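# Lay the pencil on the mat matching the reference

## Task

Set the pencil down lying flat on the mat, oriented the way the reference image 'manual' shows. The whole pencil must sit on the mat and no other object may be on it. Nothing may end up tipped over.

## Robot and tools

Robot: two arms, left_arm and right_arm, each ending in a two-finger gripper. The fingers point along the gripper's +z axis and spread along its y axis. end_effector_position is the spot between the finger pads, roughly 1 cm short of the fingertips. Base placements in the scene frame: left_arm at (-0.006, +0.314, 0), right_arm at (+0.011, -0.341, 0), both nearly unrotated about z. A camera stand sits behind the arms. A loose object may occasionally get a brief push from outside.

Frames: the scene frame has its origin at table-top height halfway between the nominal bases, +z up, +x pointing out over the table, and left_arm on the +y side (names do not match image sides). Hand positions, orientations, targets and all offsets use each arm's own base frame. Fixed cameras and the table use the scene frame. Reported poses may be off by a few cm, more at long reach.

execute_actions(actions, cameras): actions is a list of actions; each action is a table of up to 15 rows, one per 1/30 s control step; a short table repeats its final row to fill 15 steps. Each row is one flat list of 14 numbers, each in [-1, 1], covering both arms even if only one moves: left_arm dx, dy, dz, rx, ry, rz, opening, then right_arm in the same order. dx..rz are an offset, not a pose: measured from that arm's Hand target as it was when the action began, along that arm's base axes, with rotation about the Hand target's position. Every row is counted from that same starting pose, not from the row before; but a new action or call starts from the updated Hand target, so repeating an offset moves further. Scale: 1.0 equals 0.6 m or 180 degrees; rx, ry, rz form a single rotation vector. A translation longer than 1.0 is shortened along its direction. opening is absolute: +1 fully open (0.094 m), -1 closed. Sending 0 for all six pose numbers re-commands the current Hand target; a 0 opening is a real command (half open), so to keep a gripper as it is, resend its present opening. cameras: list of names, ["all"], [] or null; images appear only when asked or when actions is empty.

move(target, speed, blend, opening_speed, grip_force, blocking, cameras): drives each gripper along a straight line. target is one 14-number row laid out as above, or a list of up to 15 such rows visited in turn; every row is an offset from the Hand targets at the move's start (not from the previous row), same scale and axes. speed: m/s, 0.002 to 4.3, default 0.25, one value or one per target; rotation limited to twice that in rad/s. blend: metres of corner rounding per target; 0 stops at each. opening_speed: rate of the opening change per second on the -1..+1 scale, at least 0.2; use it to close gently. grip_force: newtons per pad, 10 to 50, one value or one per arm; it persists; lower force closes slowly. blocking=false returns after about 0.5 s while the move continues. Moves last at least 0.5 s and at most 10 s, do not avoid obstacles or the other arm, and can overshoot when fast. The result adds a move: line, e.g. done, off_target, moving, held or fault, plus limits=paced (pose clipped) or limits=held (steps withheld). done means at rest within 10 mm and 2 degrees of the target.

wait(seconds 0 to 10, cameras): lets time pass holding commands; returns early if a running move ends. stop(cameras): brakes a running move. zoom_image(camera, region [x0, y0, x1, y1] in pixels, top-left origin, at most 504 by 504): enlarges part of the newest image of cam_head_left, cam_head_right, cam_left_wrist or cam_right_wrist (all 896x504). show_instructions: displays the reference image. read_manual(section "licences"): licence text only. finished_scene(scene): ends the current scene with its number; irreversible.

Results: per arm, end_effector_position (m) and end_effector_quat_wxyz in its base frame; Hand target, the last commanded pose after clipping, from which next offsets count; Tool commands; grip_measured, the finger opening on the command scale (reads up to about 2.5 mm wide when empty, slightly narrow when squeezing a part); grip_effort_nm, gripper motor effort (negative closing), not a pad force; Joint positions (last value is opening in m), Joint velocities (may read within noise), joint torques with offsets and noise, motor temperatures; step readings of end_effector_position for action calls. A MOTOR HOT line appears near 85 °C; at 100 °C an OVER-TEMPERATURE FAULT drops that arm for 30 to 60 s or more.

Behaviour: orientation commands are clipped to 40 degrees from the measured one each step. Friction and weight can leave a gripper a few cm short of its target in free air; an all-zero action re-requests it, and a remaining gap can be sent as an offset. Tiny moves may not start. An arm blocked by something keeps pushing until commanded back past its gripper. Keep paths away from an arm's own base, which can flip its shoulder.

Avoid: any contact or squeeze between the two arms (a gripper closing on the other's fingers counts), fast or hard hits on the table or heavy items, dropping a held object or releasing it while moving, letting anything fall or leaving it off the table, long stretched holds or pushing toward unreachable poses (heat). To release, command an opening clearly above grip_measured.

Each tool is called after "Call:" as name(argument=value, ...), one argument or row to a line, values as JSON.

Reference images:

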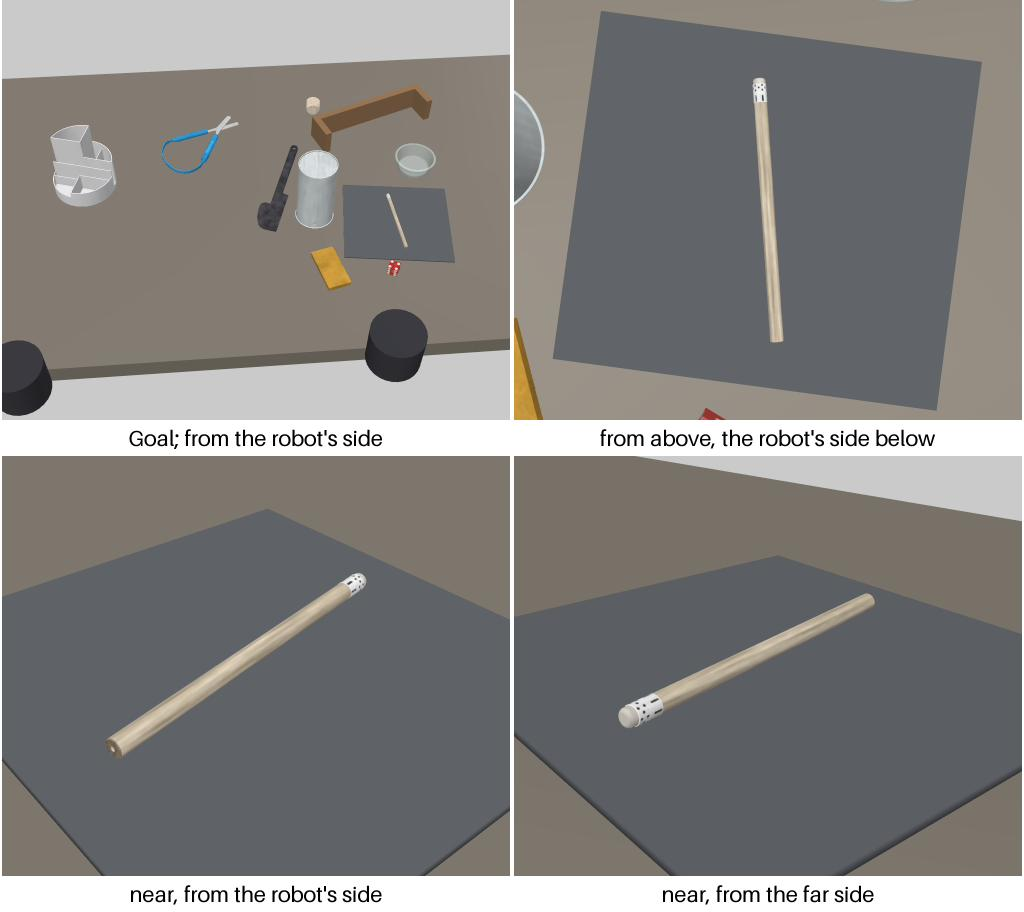

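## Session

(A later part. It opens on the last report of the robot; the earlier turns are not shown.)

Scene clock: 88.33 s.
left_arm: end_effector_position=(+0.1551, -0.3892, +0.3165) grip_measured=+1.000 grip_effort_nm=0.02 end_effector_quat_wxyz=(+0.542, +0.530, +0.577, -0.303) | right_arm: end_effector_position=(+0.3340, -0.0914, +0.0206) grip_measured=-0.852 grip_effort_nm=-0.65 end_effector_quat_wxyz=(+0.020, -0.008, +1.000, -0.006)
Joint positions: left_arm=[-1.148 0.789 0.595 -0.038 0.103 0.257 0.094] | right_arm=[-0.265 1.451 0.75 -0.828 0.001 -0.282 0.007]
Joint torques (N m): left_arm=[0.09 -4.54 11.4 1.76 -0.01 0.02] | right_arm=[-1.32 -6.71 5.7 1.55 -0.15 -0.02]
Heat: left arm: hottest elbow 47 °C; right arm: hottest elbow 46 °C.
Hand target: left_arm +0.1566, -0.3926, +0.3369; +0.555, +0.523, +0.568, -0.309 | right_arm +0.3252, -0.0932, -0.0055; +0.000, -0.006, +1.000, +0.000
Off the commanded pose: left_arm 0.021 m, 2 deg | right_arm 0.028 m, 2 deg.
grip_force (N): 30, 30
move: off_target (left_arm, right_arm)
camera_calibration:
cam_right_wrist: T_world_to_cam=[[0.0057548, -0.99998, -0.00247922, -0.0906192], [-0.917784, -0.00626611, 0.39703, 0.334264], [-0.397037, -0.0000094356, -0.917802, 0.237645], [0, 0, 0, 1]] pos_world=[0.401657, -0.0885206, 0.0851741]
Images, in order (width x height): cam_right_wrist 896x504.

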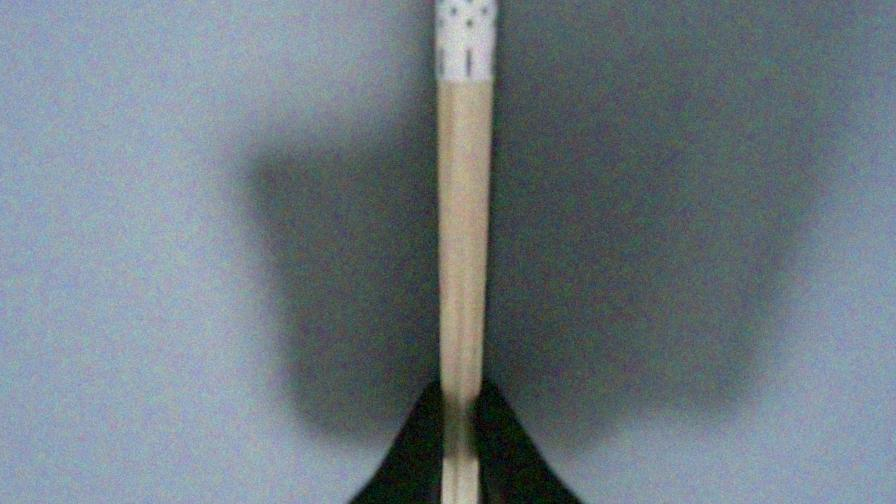

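Call:
move(
  target=[
    [0,0,0,0,0,0,1,0.006,0,0.015,0,0,0,-0.97],
    [0,0,0,0,0,0,1,0.006,0,0.015,0,0,0,-0.5],
    [0,0,0,0,0,0,1,0.006,0,0.2,0,0,0,-0.5],
    [0,0,0,0,0,0,1,0.0,-0.3,0.35,0,0,0,-0.5],
  ],
  speed=[0.05,0.1,0.15,0.3],
  opening_speed=0.4,
  cameras=["cam_head_right","cam_right_wrist"],
)

Call:
zoom_image(
  camera="cam_head_right",
  region=[500, 270, 650, 390],
)

Scene clock: 93.27 s.
left_arm: end_effector_position=(+0.1551, -0.3892, +0.3165) grip_measured=+1.000 grip_effort_nm=0.02 end_effector_quat_wxyz=(+0.542, +0.530, +0.577, -0.303) | right_arm: end_effector_position=(+0.3134, -0.2658, +0.1982) grip_measured=-0.502 grip_effort_nm=0.10 end_effector_quat_wxyz=(-0.004, +0.000, +1.000, +0.002)
Joint positions: left_arm=[-1.148 0.789 0.595 -0.038 0.103 0.257 0.094] | right_arm=[-0.701 1.434 1.252 -1.398 0.002 -0.701 0.023]
Joint torques (N m): left_arm=[0.15 -4.48 11.43 1.76 -0.01 0] | right_arm=[-0.21 -11.46 14.22 -0.09 -0.22 -0.07]
Heat: left arm: hottest elbow 47 °C; right arm: hottest elbow 46 °C.
Hand target: left_arm +0.1566, -0.3926, +0.3369; +0.555, +0.523, +0.568, -0.309 | right_arm +0.3251, -0.2731, +0.2044; +0.000, -0.006, +1.000, +0.000
Off the commanded pose: left_arm 0.021 m, 2 deg | right_arm 0.015 m, 1 deg.
grip_force (N): 30, 30
move: off_target (left_arm, right_arm); target 2's new opening was sent with right_arm's hand 0.018 m and 2 deg from that target
camera_calibration:
cam_right_wrist: T_world_to_cam=[[-0.0118915, -0.999755, -0.0186459, -0.255709], [-0.897742, 0.00246226, 0.440515, 0.23112], [-0.440361, 0.0219776, -0.897552, 0.407846], [0, 0, 0, 1]] pos_world=[0.384046, -0.265179, 0.259483]
Images, in order (width x height): cam_head_right 896x504, cam_right_wrist 896x504.

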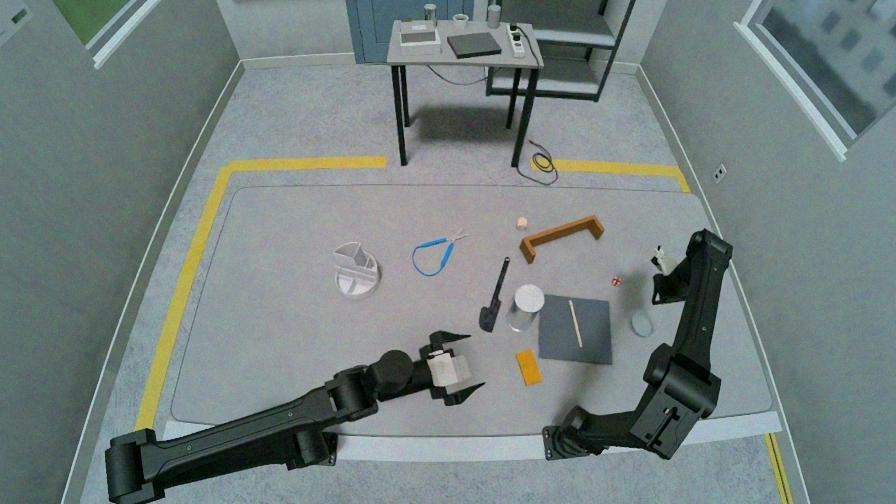

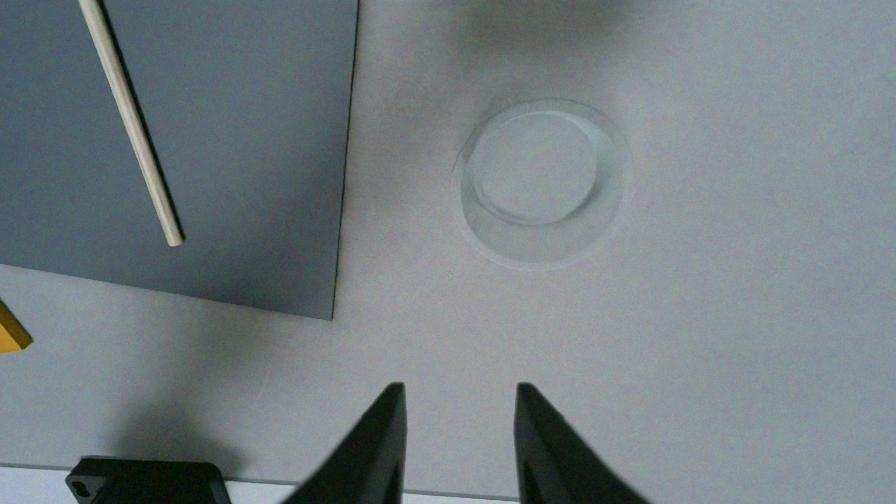

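Scaled by 3.360 from the camera's 896x504 image, which has a finer 1280x720 frame.

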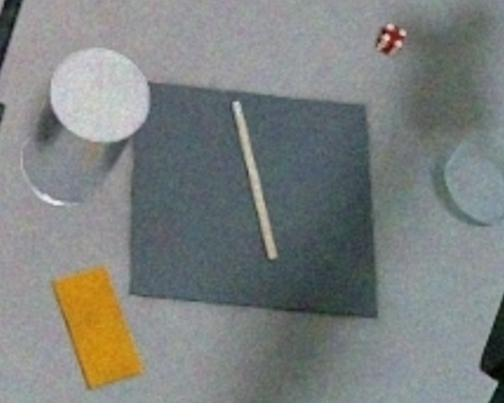

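Call:
finished_scene(
  scene=1,
)

The scene is finished: the task was done.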